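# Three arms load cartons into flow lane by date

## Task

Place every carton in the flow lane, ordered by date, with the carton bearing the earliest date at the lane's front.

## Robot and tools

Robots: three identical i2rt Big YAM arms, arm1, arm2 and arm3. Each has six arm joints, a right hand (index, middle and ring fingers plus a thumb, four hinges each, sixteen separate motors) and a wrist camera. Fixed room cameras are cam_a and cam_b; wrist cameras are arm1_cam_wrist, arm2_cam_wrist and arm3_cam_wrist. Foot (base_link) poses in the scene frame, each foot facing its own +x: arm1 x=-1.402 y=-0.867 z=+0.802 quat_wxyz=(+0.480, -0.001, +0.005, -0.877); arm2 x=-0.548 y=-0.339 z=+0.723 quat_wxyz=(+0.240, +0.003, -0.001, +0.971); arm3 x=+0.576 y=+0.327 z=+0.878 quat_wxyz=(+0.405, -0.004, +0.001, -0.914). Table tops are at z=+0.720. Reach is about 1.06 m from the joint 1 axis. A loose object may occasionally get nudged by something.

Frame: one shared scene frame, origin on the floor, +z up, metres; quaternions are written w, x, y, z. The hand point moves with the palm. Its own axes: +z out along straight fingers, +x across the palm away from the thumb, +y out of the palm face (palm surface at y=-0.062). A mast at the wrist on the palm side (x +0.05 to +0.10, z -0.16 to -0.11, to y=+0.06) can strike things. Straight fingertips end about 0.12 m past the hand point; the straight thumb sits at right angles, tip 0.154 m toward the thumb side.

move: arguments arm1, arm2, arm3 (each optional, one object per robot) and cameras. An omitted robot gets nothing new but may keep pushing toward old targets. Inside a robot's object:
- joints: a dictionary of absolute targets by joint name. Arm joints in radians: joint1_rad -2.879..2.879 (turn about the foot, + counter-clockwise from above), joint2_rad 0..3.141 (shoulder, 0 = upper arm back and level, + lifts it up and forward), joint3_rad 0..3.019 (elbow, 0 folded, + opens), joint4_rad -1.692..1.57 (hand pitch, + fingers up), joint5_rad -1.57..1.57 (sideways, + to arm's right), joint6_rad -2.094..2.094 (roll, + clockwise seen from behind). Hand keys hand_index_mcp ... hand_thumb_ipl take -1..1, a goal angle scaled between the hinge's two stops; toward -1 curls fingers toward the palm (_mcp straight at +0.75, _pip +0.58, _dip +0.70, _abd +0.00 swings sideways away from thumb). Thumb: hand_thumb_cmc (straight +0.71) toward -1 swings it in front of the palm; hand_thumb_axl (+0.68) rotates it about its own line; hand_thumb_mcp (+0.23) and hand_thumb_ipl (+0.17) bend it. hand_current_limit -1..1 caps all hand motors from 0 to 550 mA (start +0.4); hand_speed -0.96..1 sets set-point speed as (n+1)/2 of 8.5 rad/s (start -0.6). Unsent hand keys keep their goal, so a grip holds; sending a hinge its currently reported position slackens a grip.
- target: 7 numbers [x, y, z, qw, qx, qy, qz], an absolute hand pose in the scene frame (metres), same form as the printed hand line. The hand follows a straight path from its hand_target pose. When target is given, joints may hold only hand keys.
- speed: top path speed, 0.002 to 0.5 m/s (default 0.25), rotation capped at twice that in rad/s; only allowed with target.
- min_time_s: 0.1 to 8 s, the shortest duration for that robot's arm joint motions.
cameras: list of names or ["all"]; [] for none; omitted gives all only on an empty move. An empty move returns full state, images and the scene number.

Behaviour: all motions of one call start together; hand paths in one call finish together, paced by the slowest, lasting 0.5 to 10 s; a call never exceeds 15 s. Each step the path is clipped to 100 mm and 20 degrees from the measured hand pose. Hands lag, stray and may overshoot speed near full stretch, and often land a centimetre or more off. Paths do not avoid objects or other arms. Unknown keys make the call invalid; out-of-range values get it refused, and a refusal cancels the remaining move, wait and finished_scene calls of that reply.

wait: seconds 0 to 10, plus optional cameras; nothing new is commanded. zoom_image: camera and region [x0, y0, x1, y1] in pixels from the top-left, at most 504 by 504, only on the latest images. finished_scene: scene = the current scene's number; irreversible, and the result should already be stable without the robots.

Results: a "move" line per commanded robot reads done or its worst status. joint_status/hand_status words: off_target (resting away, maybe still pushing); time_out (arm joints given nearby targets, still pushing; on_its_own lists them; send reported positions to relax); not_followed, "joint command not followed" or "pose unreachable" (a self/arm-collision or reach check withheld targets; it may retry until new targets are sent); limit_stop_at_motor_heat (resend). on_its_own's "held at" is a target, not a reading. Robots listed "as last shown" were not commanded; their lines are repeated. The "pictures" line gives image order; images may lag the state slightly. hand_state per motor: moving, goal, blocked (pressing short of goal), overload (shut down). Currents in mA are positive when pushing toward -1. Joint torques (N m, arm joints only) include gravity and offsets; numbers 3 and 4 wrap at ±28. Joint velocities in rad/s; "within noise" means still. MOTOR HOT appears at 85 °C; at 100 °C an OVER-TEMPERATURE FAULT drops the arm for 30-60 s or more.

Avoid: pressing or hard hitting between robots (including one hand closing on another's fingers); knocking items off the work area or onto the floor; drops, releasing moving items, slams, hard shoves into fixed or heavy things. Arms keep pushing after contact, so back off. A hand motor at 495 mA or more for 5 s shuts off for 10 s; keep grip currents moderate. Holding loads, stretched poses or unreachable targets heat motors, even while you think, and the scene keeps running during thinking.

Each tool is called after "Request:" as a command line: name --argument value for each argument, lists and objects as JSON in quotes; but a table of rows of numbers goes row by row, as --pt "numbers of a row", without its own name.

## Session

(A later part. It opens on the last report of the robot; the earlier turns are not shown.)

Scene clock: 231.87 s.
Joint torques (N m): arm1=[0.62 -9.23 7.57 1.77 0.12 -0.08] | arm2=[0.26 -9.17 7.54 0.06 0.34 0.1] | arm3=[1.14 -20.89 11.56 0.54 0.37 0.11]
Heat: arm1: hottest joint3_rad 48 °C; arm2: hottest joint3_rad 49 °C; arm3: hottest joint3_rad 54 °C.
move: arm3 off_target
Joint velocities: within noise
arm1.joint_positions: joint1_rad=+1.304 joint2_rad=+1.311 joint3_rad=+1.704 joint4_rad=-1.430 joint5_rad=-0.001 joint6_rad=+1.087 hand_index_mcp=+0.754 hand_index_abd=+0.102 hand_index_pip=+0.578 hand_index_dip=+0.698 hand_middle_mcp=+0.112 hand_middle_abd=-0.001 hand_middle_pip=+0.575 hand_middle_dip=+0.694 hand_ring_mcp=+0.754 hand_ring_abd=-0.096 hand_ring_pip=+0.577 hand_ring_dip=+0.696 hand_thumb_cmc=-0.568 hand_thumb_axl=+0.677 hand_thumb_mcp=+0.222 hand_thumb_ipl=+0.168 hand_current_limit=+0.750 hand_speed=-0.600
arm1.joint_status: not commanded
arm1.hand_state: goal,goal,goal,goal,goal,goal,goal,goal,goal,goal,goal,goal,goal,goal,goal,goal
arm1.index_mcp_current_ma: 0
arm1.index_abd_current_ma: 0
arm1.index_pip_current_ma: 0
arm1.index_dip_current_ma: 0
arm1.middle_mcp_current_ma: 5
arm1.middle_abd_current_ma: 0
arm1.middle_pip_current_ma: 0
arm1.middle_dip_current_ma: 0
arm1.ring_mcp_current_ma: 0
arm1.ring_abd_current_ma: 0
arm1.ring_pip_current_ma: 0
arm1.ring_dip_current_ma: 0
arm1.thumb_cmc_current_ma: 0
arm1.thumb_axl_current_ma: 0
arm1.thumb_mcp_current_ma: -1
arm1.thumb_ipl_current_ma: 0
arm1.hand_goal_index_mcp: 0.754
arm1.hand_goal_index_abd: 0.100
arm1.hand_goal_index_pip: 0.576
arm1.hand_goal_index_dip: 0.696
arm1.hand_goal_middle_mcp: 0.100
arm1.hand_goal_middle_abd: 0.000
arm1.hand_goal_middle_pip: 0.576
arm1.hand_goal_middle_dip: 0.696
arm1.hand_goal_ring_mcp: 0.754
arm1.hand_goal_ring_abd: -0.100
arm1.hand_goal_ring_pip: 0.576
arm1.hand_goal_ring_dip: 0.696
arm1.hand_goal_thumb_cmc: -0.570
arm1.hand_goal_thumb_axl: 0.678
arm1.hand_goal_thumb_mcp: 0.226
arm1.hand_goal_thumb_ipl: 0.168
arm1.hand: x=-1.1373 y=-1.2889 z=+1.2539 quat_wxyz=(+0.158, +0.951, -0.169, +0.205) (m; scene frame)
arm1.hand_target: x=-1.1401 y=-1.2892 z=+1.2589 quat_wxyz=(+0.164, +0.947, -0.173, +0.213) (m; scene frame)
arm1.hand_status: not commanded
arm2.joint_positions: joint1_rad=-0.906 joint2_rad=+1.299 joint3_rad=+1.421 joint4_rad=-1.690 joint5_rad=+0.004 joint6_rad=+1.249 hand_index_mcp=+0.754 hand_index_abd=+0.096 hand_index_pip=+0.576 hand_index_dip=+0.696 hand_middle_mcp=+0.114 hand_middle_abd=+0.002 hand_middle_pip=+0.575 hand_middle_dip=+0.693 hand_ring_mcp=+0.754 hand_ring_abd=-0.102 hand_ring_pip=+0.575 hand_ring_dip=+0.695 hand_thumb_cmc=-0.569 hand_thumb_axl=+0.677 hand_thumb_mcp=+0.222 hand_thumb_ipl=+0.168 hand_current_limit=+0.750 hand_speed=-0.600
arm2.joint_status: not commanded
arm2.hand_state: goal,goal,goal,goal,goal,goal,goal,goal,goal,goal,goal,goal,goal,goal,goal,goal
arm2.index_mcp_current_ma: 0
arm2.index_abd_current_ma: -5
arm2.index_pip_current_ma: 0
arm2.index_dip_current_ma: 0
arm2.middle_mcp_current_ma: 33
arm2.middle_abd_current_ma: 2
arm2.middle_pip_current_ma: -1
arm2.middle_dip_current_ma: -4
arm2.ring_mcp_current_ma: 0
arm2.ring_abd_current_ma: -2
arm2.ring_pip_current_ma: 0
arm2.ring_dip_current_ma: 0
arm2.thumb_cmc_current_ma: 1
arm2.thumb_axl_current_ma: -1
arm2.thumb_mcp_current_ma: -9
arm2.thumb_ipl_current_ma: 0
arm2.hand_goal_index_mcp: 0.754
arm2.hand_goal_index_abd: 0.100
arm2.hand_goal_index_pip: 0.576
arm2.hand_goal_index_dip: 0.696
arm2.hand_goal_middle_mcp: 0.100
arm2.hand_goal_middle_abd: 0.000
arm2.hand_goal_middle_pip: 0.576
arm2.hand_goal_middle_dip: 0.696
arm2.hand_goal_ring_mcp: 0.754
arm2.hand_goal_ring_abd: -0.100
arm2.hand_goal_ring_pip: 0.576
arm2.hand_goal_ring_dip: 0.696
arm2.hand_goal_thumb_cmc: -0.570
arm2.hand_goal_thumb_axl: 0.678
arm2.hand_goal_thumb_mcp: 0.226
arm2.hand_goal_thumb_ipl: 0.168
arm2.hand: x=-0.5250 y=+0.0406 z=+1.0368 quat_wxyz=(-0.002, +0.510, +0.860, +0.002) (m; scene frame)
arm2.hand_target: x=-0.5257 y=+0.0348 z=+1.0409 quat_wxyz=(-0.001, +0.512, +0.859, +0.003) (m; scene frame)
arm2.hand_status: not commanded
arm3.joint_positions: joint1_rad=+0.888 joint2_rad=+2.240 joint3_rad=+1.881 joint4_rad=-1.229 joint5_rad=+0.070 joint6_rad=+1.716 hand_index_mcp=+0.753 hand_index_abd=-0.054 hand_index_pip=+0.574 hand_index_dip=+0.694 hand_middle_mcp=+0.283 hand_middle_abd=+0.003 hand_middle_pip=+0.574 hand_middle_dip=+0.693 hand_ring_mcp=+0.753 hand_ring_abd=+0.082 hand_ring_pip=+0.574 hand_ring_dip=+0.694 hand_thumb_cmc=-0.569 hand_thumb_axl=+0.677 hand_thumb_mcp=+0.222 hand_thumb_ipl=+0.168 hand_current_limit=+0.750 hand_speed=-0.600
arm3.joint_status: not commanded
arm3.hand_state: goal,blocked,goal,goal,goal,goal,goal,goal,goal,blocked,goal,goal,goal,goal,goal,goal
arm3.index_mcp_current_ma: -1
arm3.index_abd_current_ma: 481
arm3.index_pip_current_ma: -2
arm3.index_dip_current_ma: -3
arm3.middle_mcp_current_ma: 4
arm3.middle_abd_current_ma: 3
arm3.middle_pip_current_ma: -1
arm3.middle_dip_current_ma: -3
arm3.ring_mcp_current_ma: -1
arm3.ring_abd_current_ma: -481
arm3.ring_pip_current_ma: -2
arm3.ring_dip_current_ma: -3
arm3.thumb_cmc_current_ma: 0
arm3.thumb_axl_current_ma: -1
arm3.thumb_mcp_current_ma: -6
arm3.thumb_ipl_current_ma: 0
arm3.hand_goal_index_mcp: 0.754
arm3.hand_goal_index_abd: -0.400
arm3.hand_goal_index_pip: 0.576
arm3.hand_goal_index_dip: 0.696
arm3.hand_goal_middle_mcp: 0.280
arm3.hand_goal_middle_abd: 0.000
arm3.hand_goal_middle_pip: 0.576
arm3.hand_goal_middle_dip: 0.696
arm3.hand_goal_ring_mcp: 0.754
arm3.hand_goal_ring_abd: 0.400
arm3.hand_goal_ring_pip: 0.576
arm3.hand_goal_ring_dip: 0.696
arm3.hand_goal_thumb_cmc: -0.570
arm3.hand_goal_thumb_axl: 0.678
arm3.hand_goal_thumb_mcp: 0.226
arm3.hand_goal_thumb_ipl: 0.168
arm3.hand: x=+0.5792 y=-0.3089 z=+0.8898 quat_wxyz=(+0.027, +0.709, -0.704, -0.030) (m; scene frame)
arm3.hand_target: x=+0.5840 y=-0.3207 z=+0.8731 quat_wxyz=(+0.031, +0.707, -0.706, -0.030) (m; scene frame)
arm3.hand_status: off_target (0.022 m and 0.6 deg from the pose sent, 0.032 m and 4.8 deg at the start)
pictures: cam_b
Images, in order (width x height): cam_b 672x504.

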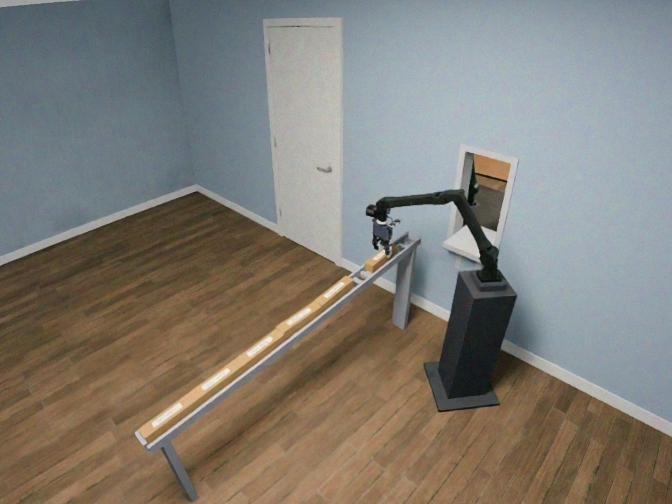

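Request:
move --arm3 '{"target":[0.582,-0.316,0.888,0.0308,0.7064,-0.7064,-0.0308],"speed":0.08,"joints":{"hand_middle_mcp":0.1}}'

Request:
move --arm3 '{"joints":{"hand_index_abd":0.1,"hand_ring_abd":-0.1}}'

Request:
move --arm3 '{"target":[0.56,-0.32,1.02,0,-0.7071,0.7071,0],"speed":0.2}' --cameras '["cam_b"]'

Request:
zoom_image --camera "cam_b" --region '[240, 200, 430, 370]'

Scene clock: 233.20 s.
Joint torques (N m): arm1=[0.62 -9.7 7.58 1.61 0.11 -0.07] | arm2=[0.15 -8.94 7.53 -0.02 0.32 0.1] | arm3=[0.97 -23.41 10.47 0.03 0.34 0.11]
Heat: arm1: hottest joint3_rad 48 °C; arm2: hottest joint3_rad 49 °C; arm3: hottest joint3_rad 54 °C.
move: arm3 done
Joint velocities: within noise
arm1, arm2: as last shown
arm3.joint_positions: joint1_rad=+0.888 joint2_rad=+2.240 joint3_rad=+1.882 joint4_rad=-1.231 joint5_rad=+0.072 joint6_rad=+1.716 hand_index_mcp=+0.754 hand_index_abd=-0.054 hand_index_pip=+0.575 hand_index_dip=+0.694 hand_middle_mcp=+0.116 hand_middle_abd=+0.003 hand_middle_pip=+0.575 hand_middle_dip=+0.693 hand_ring_mcp=+0.754 hand_ring_abd=+0.082 hand_ring_pip=+0.575 hand_ring_dip=+0.694 hand_thumb_cmc=-0.569 hand_thumb_axl=+0.677 hand_thumb_mcp=+0.222 hand_thumb_ipl=+0.168 hand_current_limit=+0.750 hand_speed=-0.600
arm3.joint_status: all done
arm3.hand_state: goal,blocked,goal,goal,goal,goal,goal,goal,goal,blocked,goal,goal,goal,goal,goal,goal
arm3.index_mcp_current_ma: 0
arm3.index_abd_current_ma: 481
arm3.index_pip_current_ma: -1
arm3.index_dip_current_ma: -2
arm3.middle_mcp_current_ma: 33
arm3.middle_abd_current_ma: 3
arm3.middle_pip_current_ma: -1
arm3.middle_dip_current_ma: -3
arm3.ring_mcp_current_ma: 0
arm3.ring_abd_current_ma: -481
arm3.ring_pip_current_ma: -1
arm3.ring_dip_current_ma: -2
arm3.thumb_cmc_current_ma: 0
arm3.thumb_axl_current_ma: -1
arm3.thumb_mcp_current_ma: -6
arm3.thumb_ipl_current_ma: 0
arm3.hand_goal_index_mcp: 0.754
arm3.hand_goal_index_abd: -0.400
arm3.hand_goal_index_pip: 0.576
arm3.hand_goal_index_dip: 0.696
arm3.hand_goal_middle_mcp: 0.100
arm3.hand_goal_middle_abd: 0.000
arm3.hand_goal_middle_pip: 0.576
arm3.hand_goal_middle_dip: 0.696
arm3.hand_goal_ring_mcp: 0.754
arm3.hand_goal_ring_abd: 0.400
arm3.hand_goal_ring_pip: 0.576
arm3.hand_goal_ring_dip: 0.696
arm3.hand_goal_thumb_cmc: -0.570
arm3.hand_goal_thumb_axl: 0.678
arm3.hand_goal_thumb_mcp: 0.226
arm3.hand_goal_thumb_ipl: 0.168
arm3.hand: x=+0.5789 y=-0.3086 z=+0.8901 quat_wxyz=(+0.027, +0.709, -0.704, -0.031) (m; scene frame)
arm3.hand_target: x=+0.5821 y=-0.3158 z=+0.8881 quat_wxyz=(+0.031, +0.707, -0.706, -0.031) (m; scene frame)
arm3.hand_status: done (0.008 m and 0.6 deg from the pose sent, 0.008 m and 0.6 deg at the start)
pictures: none

Scene clock: 233.83 s.
Joint torques (N m): arm1=[0.97 -9.17 7.68 1.74 0.12 -0.06] | arm2=[0.26 -9.23 7.57 0.02 0.35 0.11] | arm3=[1.08 -23.36 10.5 0.02 0.24 0.11]
Heat: arm1: hottest joint3_rad 48 °C; arm2: hottest joint3_rad 49 °C; arm3: hottest joint3_rad 54 °C.
move: arm3 done
Joint velocities: within noise
arm1, arm2: as last shown
arm3.joint_positions: joint1_rad=+0.888 joint2_rad=+2.240 joint3_rad=+1.882 joint4_rad=-1.231 joint5_rad=+0.074 joint6_rad=+1.716 hand_index_mcp=+0.754 hand_index_abd=+0.096 hand_index_pip=+0.575 hand_index_dip=+0.694 hand_middle_mcp=+0.116 hand_middle_abd=+0.003 hand_middle_pip=+0.575 hand_middle_dip=+0.693 hand_ring_mcp=+0.754 hand_ring_abd=-0.096 hand_ring_pip=+0.575 hand_ring_dip=+0.694 hand_thumb_cmc=-0.569 hand_thumb_axl=+0.677 hand_thumb_mcp=+0.222 hand_thumb_ipl=+0.168 hand_current_limit=+0.750 hand_speed=-0.600
arm3.joint_status: all done
arm3.hand_state: goal,goal,goal,goal,goal,goal,goal,goal,goal,goal,goal,goal,goal,goal,goal,goal
arm3.index_mcp_current_ma: 0
arm3.index_abd_current_ma: -4
arm3.index_pip_current_ma: -1
arm3.index_dip_current_ma: -2
arm3.middle_mcp_current_ma: 33
arm3.middle_abd_current_ma: 3
arm3.middle_pip_current_ma: -1
arm3.middle_dip_current_ma: -3
arm3.ring_mcp_current_ma: 0
arm3.ring_abd_current_ma: 3
arm3.ring_pip_current_ma: -1
arm3.ring_dip_current_ma: -2
arm3.thumb_cmc_current_ma: 0
arm3.thumb_axl_current_ma: -1
arm3.thumb_mcp_current_ma: -6
arm3.thumb_ipl_current_ma: 0
arm3.hand_goal_index_mcp: 0.754
arm3.hand_goal_index_abd: 0.100
arm3.hand_goal_index_pip: 0.576
arm3.hand_goal_index_dip: 0.696
arm3.hand_goal_middle_mcp: 0.100
arm3.hand_goal_middle_abd: 0.000
arm3.hand_goal_middle_pip: 0.576
arm3.hand_goal_middle_dip: 0.696
arm3.hand_goal_ring_mcp: 0.754
arm3.hand_goal_ring_abd: -0.100
arm3.hand_goal_ring_pip: 0.576
arm3.hand_goal_ring_dip: 0.696
arm3.hand_goal_thumb_cmc: -0.570
arm3.hand_goal_thumb_axl: 0.678
arm3.hand_goal_thumb_mcp: 0.226
arm3.hand_goal_thumb_ipl: 0.168
arm3.hand: x=+0.5785 y=-0.3086 z=+0.8904 quat_wxyz=(+0.028, +0.709, -0.704, -0.032) (m; scene frame)
arm3.hand_target: x=+0.5821 y=-0.3158 z=+0.8881 quat_wxyz=(+0.031, +0.707, -0.706, -0.031) (m; scene frame)
arm3.hand_status: not commanded
pictures: none

Scene clock: 235.40 s.
Joint torques (N m): arm1=[0.32 -8.94 7.57 1.76 0.13 -0.07] | arm2=[0.32 -9.41 7.64 0.05 0.33 0.1] | arm3=[0.21 -24.18 12.01 -0.05 -0.15 -0.11]
Heat: arm1: hottest joint3_rad 48 °C; arm2: hottest joint3_rad 49 °C; arm3: hottest joint3_rad 54 °C.
move: arm3 off_target
Joint velocities: within noise
arm1, arm2: as last shown
arm3.joint_positions: joint1_rad=+0.843 joint2_rad=+2.160 joint3_rad=+2.080 joint4_rad=-1.519 joint5_rad=-0.004 joint6_rad=+1.683 hand_index_mcp=+0.754 hand_index_abd=+0.096 hand_index_pip=+0.575 hand_index_dip=+0.694 hand_middle_mcp=+0.114 hand_middle_abd=+0.003 hand_middle_pip=+0.575 hand_middle_dip=+0.693 hand_ring_mcp=+0.754 hand_ring_abd=-0.102 hand_ring_pip=+0.575 hand_ring_dip=+0.694 hand_thumb_cmc=-0.569 hand_thumb_axl=+0.677 hand_thumb_mcp=+0.222 hand_thumb_ipl=+0.168 hand_current_limit=+0.750 hand_speed=-0.600
arm3.joint_status: not commanded
arm3.hand_state: goal,goal,goal,goal,goal,goal,goal,goal,goal,goal,goal,goal,goal,goal,goal,goal
arm3.index_mcp_current_ma: 0
arm3.index_abd_current_ma: -4
arm3.index_pip_current_ma: -1
arm3.index_dip_current_ma: -2
arm3.middle_mcp_current_ma: 28
arm3.middle_abd_current_ma: 3
arm3.middle_pip_current_ma: -1
arm3.middle_dip_current_ma: -3
arm3.ring_mcp_current_ma: 0
arm3.ring_abd_current_ma: -2
arm3.ring_pip_current_ma: -1
arm3.ring_dip_current_ma: -2
arm3.thumb_cmc_current_ma: 0
arm3.thumb_axl_current_ma: -1
arm3.thumb_mcp_current_ma: -6
arm3.thumb_ipl_current_ma: 0
arm3.hand_goal_index_mcp: 0.754
arm3.hand_goal_index_abd: 0.100
arm3.hand_goal_index_pip: 0.576
arm3.hand_goal_index_dip: 0.696
arm3.hand_goal_middle_mcp: 0.100
arm3.hand_goal_middle_abd: 0.000
arm3.hand_goal_middle_pip: 0.576
arm3.hand_goal_middle_dip: 0.696
arm3.hand_goal_ring_mcp: 0.754
arm3.hand_goal_ring_abd: -0.100
arm3.hand_goal_ring_pip: 0.576
arm3.hand_goal_ring_dip: 0.696
arm3.hand_goal_thumb_cmc: -0.570
arm3.hand_goal_thumb_axl: 0.678
arm3.hand_goal_thumb_mcp: 0.226
arm3.hand_goal_thumb_ipl: 0.168
arm3.hand: x=+0.5633 y=-0.3083 z=+1.0094 quat_wxyz=(-0.007, +0.705, -0.709, -0.012) (m; scene frame)
arm3.hand_target: x=+0.5600 y=-0.3194 z=+1.0201 quat_wxyz=(+0.000, +0.707, -0.707, +0.000) (m; scene frame)
arm3.hand_status: off_target (0.016 m and 1.6 deg from the pose sent, 0.132 m and 4.8 deg at the start)
pictures: cam_b
Images, in order (width x height): cam_b 672x504.

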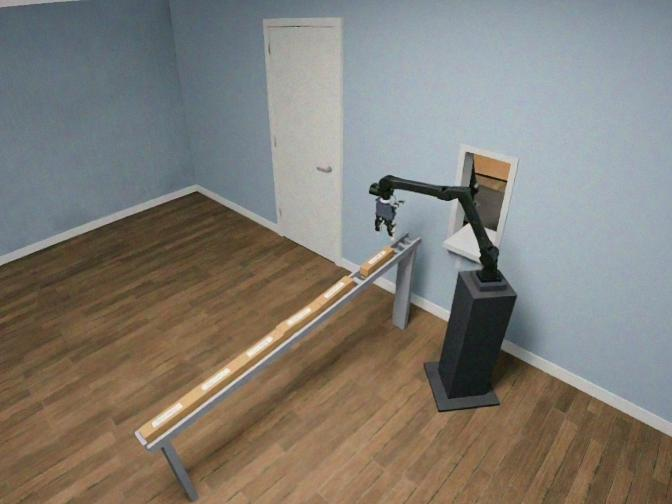

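Scaled by 2.653 from the camera's 672x504 image, which has a finer 960x720 frame.

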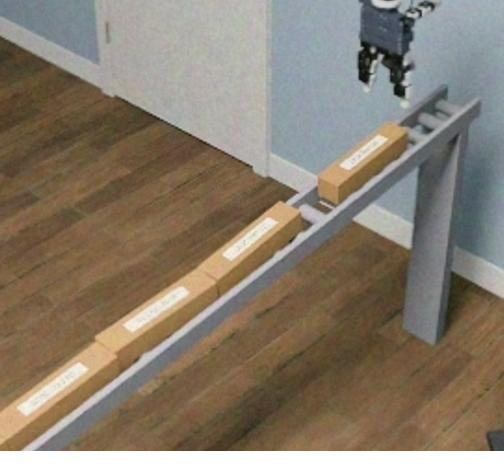

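Request:
wait --seconds 2.5 --cameras '["cam_b"]'

Request:
zoom_image --camera "cam_b" --region '[240, 200, 430, 370]'

Scene clock: 238.13 s.
Joint torques (N m): arm1=[0.03 -9.29 7.54 1.73 0.1 -0.13] | arm2=[0.32 -8.94 7.57 0.13 0.32 0.09] | arm3=[0.15 -24.23 12.03 -0.08 -0.14 -0.12]
Heat: arm1: hottest joint3_rad 48 °C; arm2: hottest joint3_rad 49 °C; arm3: hottest joint3_rad 54 °C.
Joint velocities: within noise
arm1.joint_positions: joint1_rad=+1.304 joint2_rad=+1.311 joint3_rad=+1.704 joint4_rad=-1.430 joint5_rad=-0.001 joint6_rad=+1.087 hand_index_mcp=+0.754 hand_index_abd=+0.102 hand_index_pip=+0.578 hand_index_dip=+0.698 hand_middle_mcp=+0.112 hand_middle_abd=-0.001 hand_middle_pip=+0.575 hand_middle_dip=+0.694 hand_ring_mcp=+0.754 hand_ring_abd=-0.096 hand_ring_pip=+0.577 hand_ring_dip=+0.696 hand_thumb_cmc=-0.568 hand_thumb_axl=+0.677 hand_thumb_mcp=+0.222 hand_thumb_ipl=+0.168 hand_current_limit=+0.750 hand_speed=-0.600
arm1.joint_status: not commanded
arm1.hand_state: goal,goal,goal,goal,goal,goal,goal,goal,goal,goal,goal,goal,goal,goal,goal,goal
arm1.index_mcp_current_ma: 0
arm1.index_abd_current_ma: 0
arm1.index_pip_current_ma: 0
arm1.index_dip_current_ma: 0
arm1.middle_mcp_current_ma: 5
arm1.middle_abd_current_ma: 0
arm1.middle_pip_current_ma: 0
arm1.middle_dip_current_ma: 0
arm1.ring_mcp_current_ma: 0
arm1.ring_abd_current_ma: 0
arm1.ring_pip_current_ma: 0
arm1.ring_dip_current_ma: 0
arm1.thumb_cmc_current_ma: 0
arm1.thumb_axl_current_ma: 0
arm1.thumb_mcp_current_ma: -1
arm1.thumb_ipl_current_ma: 0
arm1.hand_goal_index_mcp: 0.754
arm1.hand_goal_index_abd: 0.100
arm1.hand_goal_index_pip: 0.576
arm1.hand_goal_index_dip: 0.696
arm1.hand_goal_middle_mcp: 0.100
arm1.hand_goal_middle_abd: 0.000
arm1.hand_goal_middle_pip: 0.576
arm1.hand_goal_middle_dip: 0.696
arm1.hand_goal_ring_mcp: 0.754
arm1.hand_goal_ring_abd: -0.100
arm1.hand_goal_ring_pip: 0.576
arm1.hand_goal_ring_dip: 0.696
arm1.hand_goal_thumb_cmc: -0.570
arm1.hand_goal_thumb_axl: 0.678
arm1.hand_goal_thumb_mcp: 0.226
arm1.hand_goal_thumb_ipl: 0.168
arm1.hand: x=-1.1373 y=-1.2889 z=+1.2539 quat_wxyz=(+0.158, +0.951, -0.169, +0.205) (m; scene frame)
arm1.hand_target: x=-1.1401 y=-1.2892 z=+1.2589 quat_wxyz=(+0.164, +0.947, -0.173, +0.213) (m; scene frame)
arm1.hand_status: not commanded
arm2.joint_positions: joint1_rad=-0.906 joint2_rad=+1.299 joint3_rad=+1.421 joint4_rad=-1.690 joint5_rad=+0.004 joint6_rad=+1.249 hand_index_mcp=+0.754 hand_index_abd=+0.096 hand_index_pip=+0.576 hand_index_dip=+0.696 hand_middle_mcp=+0.114 hand_middle_abd=+0.002 hand_middle_pip=+0.575 hand_middle_dip=+0.693 hand_ring_mcp=+0.754 hand_ring_abd=-0.102 hand_ring_pip=+0.575 hand_ring_dip=+0.695 hand_thumb_cmc=-0.569 hand_thumb_axl=+0.677 hand_thumb_mcp=+0.222 hand_thumb_ipl=+0.168 hand_current_limit=+0.750 hand_speed=-0.600
arm2.joint_status: not commanded
arm2.hand_state: goal,goal,goal,goal,goal,goal,goal,goal,goal,goal,goal,goal,goal,goal,goal,goal
arm2.index_mcp_current_ma: 0
arm2.index_abd_current_ma: -5
arm2.index_pip_current_ma: 0
arm2.index_dip_current_ma: 0
arm2.middle_mcp_current_ma: 33
arm2.middle_abd_current_ma: 2
arm2.middle_pip_current_ma: -1
arm2.middle_dip_current_ma: -4
arm2.ring_mcp_current_ma: 0
arm2.ring_abd_current_ma: -2
arm2.ring_pip_current_ma: 0
arm2.ring_dip_current_ma: 0
arm2.thumb_cmc_current_ma: 1
arm2.thumb_axl_current_ma: -1
arm2.thumb_mcp_current_ma: -9
arm2.thumb_ipl_current_ma: 0
arm2.hand_goal_index_mcp: 0.754
arm2.hand_goal_index_abd: 0.100
arm2.hand_goal_index_pip: 0.576
arm2.hand_goal_index_dip: 0.696
arm2.hand_goal_middle_mcp: 0.100
arm2.hand_goal_middle_abd: 0.000
arm2.hand_goal_middle_pip: 0.576
arm2.hand_goal_middle_dip: 0.696
arm2.hand_goal_ring_mcp: 0.754
arm2.hand_goal_ring_abd: -0.100
arm2.hand_goal_ring_pip: 0.576
arm2.hand_goal_ring_dip: 0.696
arm2.hand_goal_thumb_cmc: -0.570
arm2.hand_goal_thumb_axl: 0.678
arm2.hand_goal_thumb_mcp: 0.226
arm2.hand_goal_thumb_ipl: 0.168
arm2.hand: x=-0.5250 y=+0.0406 z=+1.0368 quat_wxyz=(-0.002, +0.510, +0.860, +0.002) (m; scene frame)
arm2.hand_target: x=-0.5257 y=+0.0348 z=+1.0409 quat_wxyz=(-0.001, +0.512, +0.859, +0.003) (m; scene frame)
arm2.hand_status: not commanded
arm3.joint_positions: joint1_rad=+0.843 joint2_rad=+2.160 joint3_rad=+2.080 joint4_rad=-1.519 joint5_rad=-0.004 joint6_rad=+1.683 hand_index_mcp=+0.754 hand_index_abd=+0.096 hand_index_pip=+0.575 hand_index_dip=+0.694 hand_middle_mcp=+0.114 hand_middle_abd=+0.003 hand_middle_pip=+0.575 hand_middle_dip=+0.693 hand_ring_mcp=+0.754 hand_ring_abd=-0.102 hand_ring_pip=+0.575 hand_ring_dip=+0.694 hand_thumb_cmc=-0.569 hand_thumb_axl=+0.677 hand_thumb_mcp=+0.222 hand_thumb_ipl=+0.168 hand_current_limit=+0.750 hand_speed=-0.600
arm3.joint_status: not commanded
arm3.hand_state: goal,goal,goal,goal,goal,goal,goal,goal,goal,goal,goal,goal,goal,goal,goal,goal
arm3.index_mcp_current_ma: 0
arm3.index_abd_current_ma: -4
arm3.index_pip_current_ma: -1
arm3.index_dip_current_ma: -2
arm3.middle_mcp_current_ma: 28
arm3.middle_abd_current_ma: 3
arm3.middle_pip_current_ma: -1
arm3.middle_dip_current_ma: -3
arm3.ring_mcp_current_ma: 0
arm3.ring_abd_current_ma: -2
arm3.ring_pip_current_ma: -1
arm3.ring_dip_current_ma: -2
arm3.thumb_cmc_current_ma: 0
arm3.thumb_axl_current_ma: -1
arm3.thumb_mcp_current_ma: -6
arm3.thumb_ipl_current_ma: 0
arm3.hand_goal_index_mcp: 0.754
arm3.hand_goal_index_abd: 0.100
arm3.hand_goal_index_pip: 0.576
arm3.hand_goal_index_dip: 0.696
arm3.hand_goal_middle_mcp: 0.100
arm3.hand_goal_middle_abd: 0.000
arm3.hand_goal_middle_pip: 0.576
arm3.hand_goal_middle_dip: 0.696
arm3.hand_goal_ring_mcp: 0.754
arm3.hand_goal_ring_abd: -0.100
arm3.hand_goal_ring_pip: 0.576
arm3.hand_goal_ring_dip: 0.696
arm3.hand_goal_thumb_cmc: -0.570
arm3.hand_goal_thumb_axl: 0.678
arm3.hand_goal_thumb_mcp: 0.226
arm3.hand_goal_thumb_ipl: 0.168
arm3.hand: x=+0.5633 y=-0.3083 z=+1.0094 quat_wxyz=(-0.007, +0.705, -0.709, -0.012) (m; scene frame)
arm3.hand_target: x=+0.5600 y=-0.3194 z=+1.0201 quat_wxyz=(+0.000, +0.707, -0.707, +0.000) (m; scene frame)
arm3.hand_status: off_target (0.016 m and 1.6 deg from the pose sent, 0.132 m and 4.8 deg at the start)
wait: 2.50 s; at rest by 0.03 s
pictures: cam_b
Images, in order (width x height): cam_b 672x504.

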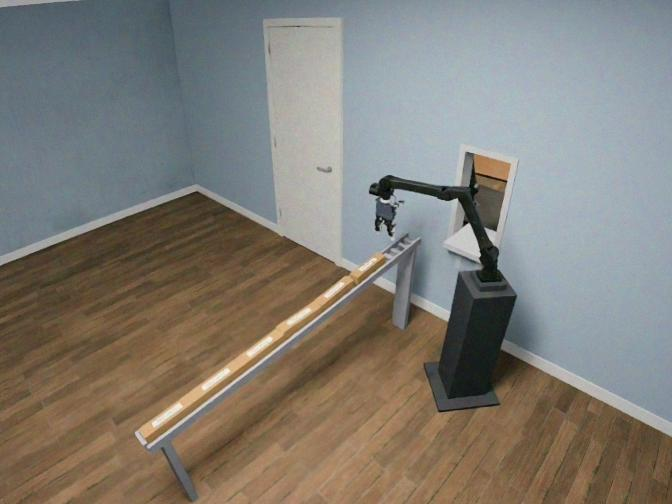

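Scaled by 2.653 from the camera's 672x504 image, which has a finer 960x720 frame.

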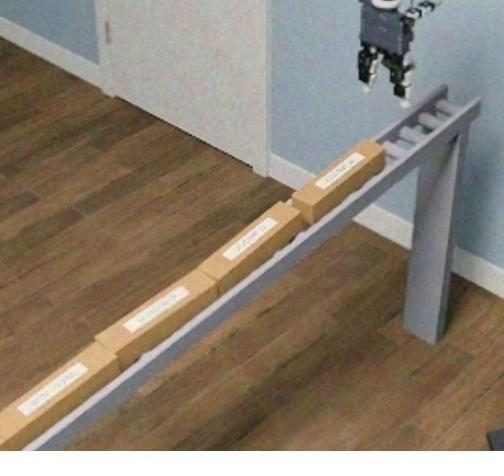

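Request:
wait --seconds 0.7 --cameras '["cam_b"]'

Request:
zoom_image --camera "cam_b" --region '[320, 230, 420, 320]'

Scene clock: 239.10 s.
Joint torques (N m): arm1=[0.26 -9 7.51 1.61 0.12 -0.08] | arm2=[0.56 -9.29 7.64 0.08 0.35 0.1] | arm3=[0.15 -24.12 11.99 -0.1 -0.14 -0.12]
Heat: arm1: hottest joint3_rad 48 °C; arm2: hottest joint3_rad 49 °C; arm3: hottest joint3_rad 54 °C.
Joint velocities: within noise
arm1.joint_positions: joint1_rad=+1.304 joint2_rad=+1.311 joint3_rad=+1.704 joint4_rad=-1.430 joint5_rad=-0.001 joint6_rad=+1.087 hand_index_mcp=+0.754 hand_index_abd=+0.102 hand_index_pip=+0.578 hand_index_dip=+0.698 hand_middle_mcp=+0.112 hand_middle_abd=-0.001 hand_middle_pip=+0.575 hand_middle_dip=+0.694 hand_ring_mcp=+0.754 hand_ring_abd=-0.096 hand_ring_pip=+0.577 hand_ring_dip=+0.696 hand_thumb_cmc=-0.568 hand_thumb_axl=+0.677 hand_thumb_mcp=+0.222 hand_thumb_ipl=+0.168 hand_current_limit=+0.750 hand_speed=-0.600
arm1.joint_status: not commanded
arm1.hand_state: goal,goal,goal,goal,goal,goal,goal,goal,goal,goal,goal,goal,goal,goal,goal,goal
arm1.index_mcp_current_ma: 0
arm1.index_abd_current_ma: 0
arm1.index_pip_current_ma: 0
arm1.index_dip_current_ma: 0
arm1.middle_mcp_current_ma: 5
arm1.middle_abd_current_ma: 0
arm1.middle_pip_current_ma: 0
arm1.middle_dip_current_ma: 0
arm1.ring_mcp_current_ma: 0
arm1.ring_abd_current_ma: 0
arm1.ring_pip_current_ma: 0
arm1.ring_dip_current_ma: 0
arm1.thumb_cmc_current_ma: 0
arm1.thumb_axl_current_ma: 0
arm1.thumb_mcp_current_ma: -1
arm1.thumb_ipl_current_ma: 0
arm1.hand_goal_index_mcp: 0.754
arm1.hand_goal_index_abd: 0.100
arm1.hand_goal_index_pip: 0.576
arm1.hand_goal_index_dip: 0.696
arm1.hand_goal_middle_mcp: 0.100
arm1.hand_goal_middle_abd: 0.000
arm1.hand_goal_middle_pip: 0.576
arm1.hand_goal_middle_dip: 0.696
arm1.hand_goal_ring_mcp: 0.754
arm1.hand_goal_ring_abd: -0.100
arm1.hand_goal_ring_pip: 0.576
arm1.hand_goal_ring_dip: 0.696
arm1.hand_goal_thumb_cmc: -0.570
arm1.hand_goal_thumb_axl: 0.678
arm1.hand_goal_thumb_mcp: 0.226
arm1.hand_goal_thumb_ipl: 0.168
arm1.hand: x=-1.1373 y=-1.2889 z=+1.2539 quat_wxyz=(+0.158, +0.951, -0.169, +0.205) (m; scene frame)
arm1.hand_target: x=-1.1401 y=-1.2892 z=+1.2589 quat_wxyz=(+0.164, +0.947, -0.173, +0.213) (m; scene frame)
arm1.hand_status: not commanded
arm2.joint_positions: joint1_rad=-0.906 joint2_rad=+1.299 joint3_rad=+1.421 joint4_rad=-1.690 joint5_rad=+0.004 joint6_rad=+1.249 hand_index_mcp=+0.754 hand_index_abd=+0.096 hand_index_pip=+0.576 hand_index_dip=+0.696 hand_middle_mcp=+0.114 hand_middle_abd=+0.002 hand_middle_pip=+0.575 hand_middle_dip=+0.693 hand_ring_mcp=+0.754 hand_ring_abd=-0.102 hand_ring_pip=+0.575 hand_ring_dip=+0.695 hand_thumb_cmc=-0.569 hand_thumb_axl=+0.677 hand_thumb_mcp=+0.222 hand_thumb_ipl=+0.168 hand_current_limit=+0.750 hand_speed=-0.600
arm2.joint_status: not commanded
arm2.hand_state: goal,goal,goal,goal,goal,goal,goal,goal,goal,goal,goal,goal,goal,goal,goal,goal
arm2.index_mcp_current_ma: 0
arm2.index_abd_current_ma: -5
arm2.index_pip_current_ma: 0
arm2.index_dip_current_ma: 0
arm2.middle_mcp_current_ma: 33
arm2.middle_abd_current_ma: 2
arm2.middle_pip_current_ma: -1
arm2.middle_dip_current_ma: -4
arm2.ring_mcp_current_ma: 0
arm2.ring_abd_current_ma: -2
arm2.ring_pip_current_ma: 0
arm2.ring_dip_current_ma: 0
arm2.thumb_cmc_current_ma: 1
arm2.thumb_axl_current_ma: -1
arm2.thumb_mcp_current_ma: -9
arm2.thumb_ipl_current_ma: 0
arm2.hand_goal_index_mcp: 0.754
arm2.hand_goal_index_abd: 0.100
arm2.hand_goal_index_pip: 0.576
arm2.hand_goal_index_dip: 0.696
arm2.hand_goal_middle_mcp: 0.100
arm2.hand_goal_middle_abd: 0.000
arm2.hand_goal_middle_pip: 0.576
arm2.hand_goal_middle_dip: 0.696
arm2.hand_goal_ring_mcp: 0.754
arm2.hand_goal_ring_abd: -0.100
arm2.hand_goal_ring_pip: 0.576
arm2.hand_goal_ring_dip: 0.696
arm2.hand_goal_thumb_cmc: -0.570
arm2.hand_goal_thumb_axl: 0.678
arm2.hand_goal_thumb_mcp: 0.226
arm2.hand_goal_thumb_ipl: 0.168
arm2.hand: x=-0.5250 y=+0.0406 z=+1.0368 quat_wxyz=(-0.002, +0.510, +0.860, +0.002) (m; scene frame)
arm2.hand_target: x=-0.5257 y=+0.0348 z=+1.0409 quat_wxyz=(-0.001, +0.512, +0.859, +0.003) (m; scene frame)
arm2.hand_status: not commanded
arm3.joint_positions: joint1_rad=+0.843 joint2_rad=+2.160 joint3_rad=+2.080 joint4_rad=-1.519 joint5_rad=-0.004 joint6_rad=+1.683 hand_index_mcp=+0.754 hand_index_abd=+0.096 hand_index_pip=+0.575 hand_index_dip=+0.694 hand_middle_mcp=+0.114 hand_middle_abd=+0.003 hand_middle_pip=+0.575 hand_middle_dip=+0.693 hand_ring_mcp=+0.754 hand_ring_abd=-0.102 hand_ring_pip=+0.575 hand_ring_dip=+0.694 hand_thumb_cmc=-0.569 hand_thumb_axl=+0.677 hand_thumb_mcp=+0.222 hand_thumb_ipl=+0.168 hand_current_limit=+0.750 hand_speed=-0.600
arm3.joint_status: not commanded
arm3.hand_state: goal,goal,goal,goal,goal,goal,goal,goal,goal,goal,goal,goal,goal,goal,goal,goal
arm3.index_mcp_current_ma: 0
arm3.index_abd_current_ma: -4
arm3.index_pip_current_ma: -1
arm3.index_dip_current_ma: -2
arm3.middle_mcp_current_ma: 28
arm3.middle_abd_current_ma: 3
arm3.middle_pip_current_ma: -1
arm3.middle_dip_current_ma: -3
arm3.ring_mcp_current_ma: 0
arm3.ring_abd_current_ma: -2
arm3.ring_pip_current_ma: -1
arm3.ring_dip_current_ma: -2
arm3.thumb_cmc_current_ma: 0
arm3.thumb_axl_current_ma: -1
arm3.thumb_mcp_current_ma: -6
arm3.thumb_ipl_current_ma: 0
arm3.hand_goal_index_mcp: 0.754
arm3.hand_goal_index_abd: 0.100
arm3.hand_goal_index_pip: 0.576
arm3.hand_goal_index_dip: 0.696
arm3.hand_goal_middle_mcp: 0.100
arm3.hand_goal_middle_abd: 0.000
arm3.hand_goal_middle_pip: 0.576
arm3.hand_goal_middle_dip: 0.696
arm3.hand_goal_ring_mcp: 0.754
arm3.hand_goal_ring_abd: -0.100
arm3.hand_goal_ring_pip: 0.576
arm3.hand_goal_ring_dip: 0.696
arm3.hand_goal_thumb_cmc: -0.570
arm3.hand_goal_thumb_axl: 0.678
arm3.hand_goal_thumb_mcp: 0.226
arm3.hand_goal_thumb_ipl: 0.168
arm3.hand: x=+0.5633 y=-0.3083 z=+1.0094 quat_wxyz=(-0.007, +0.705, -0.709, -0.012) (m; scene frame)
arm3.hand_target: x=+0.5600 y=-0.3194 z=+1.0201 quat_wxyz=(+0.000, +0.707, -0.707, +0.000) (m; scene frame)
arm3.hand_status: off_target (0.016 m and 1.6 deg from the pose sent, 0.132 m and 4.8 deg at the start)
wait: 0.70 s; at rest from the start
pictures: cam_b
Images, in order (width x height): cam_b 672x504.

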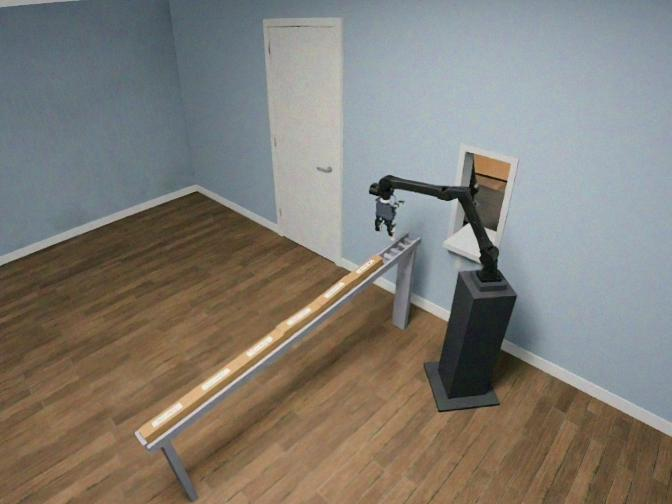

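Scaled by 5.040 from the camera's 672x504 image, which has a finer 960x720 frame.

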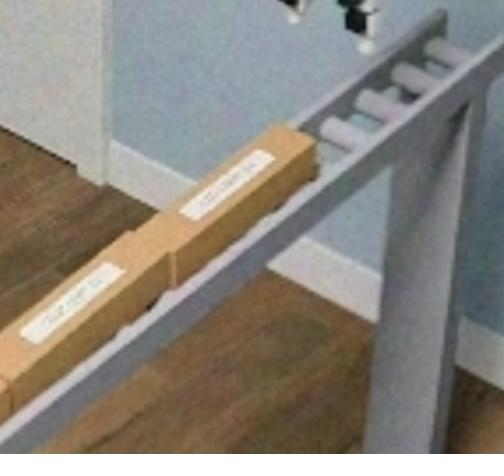

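Request:
finished_scene --scene 2

The scene is finished: the task was done.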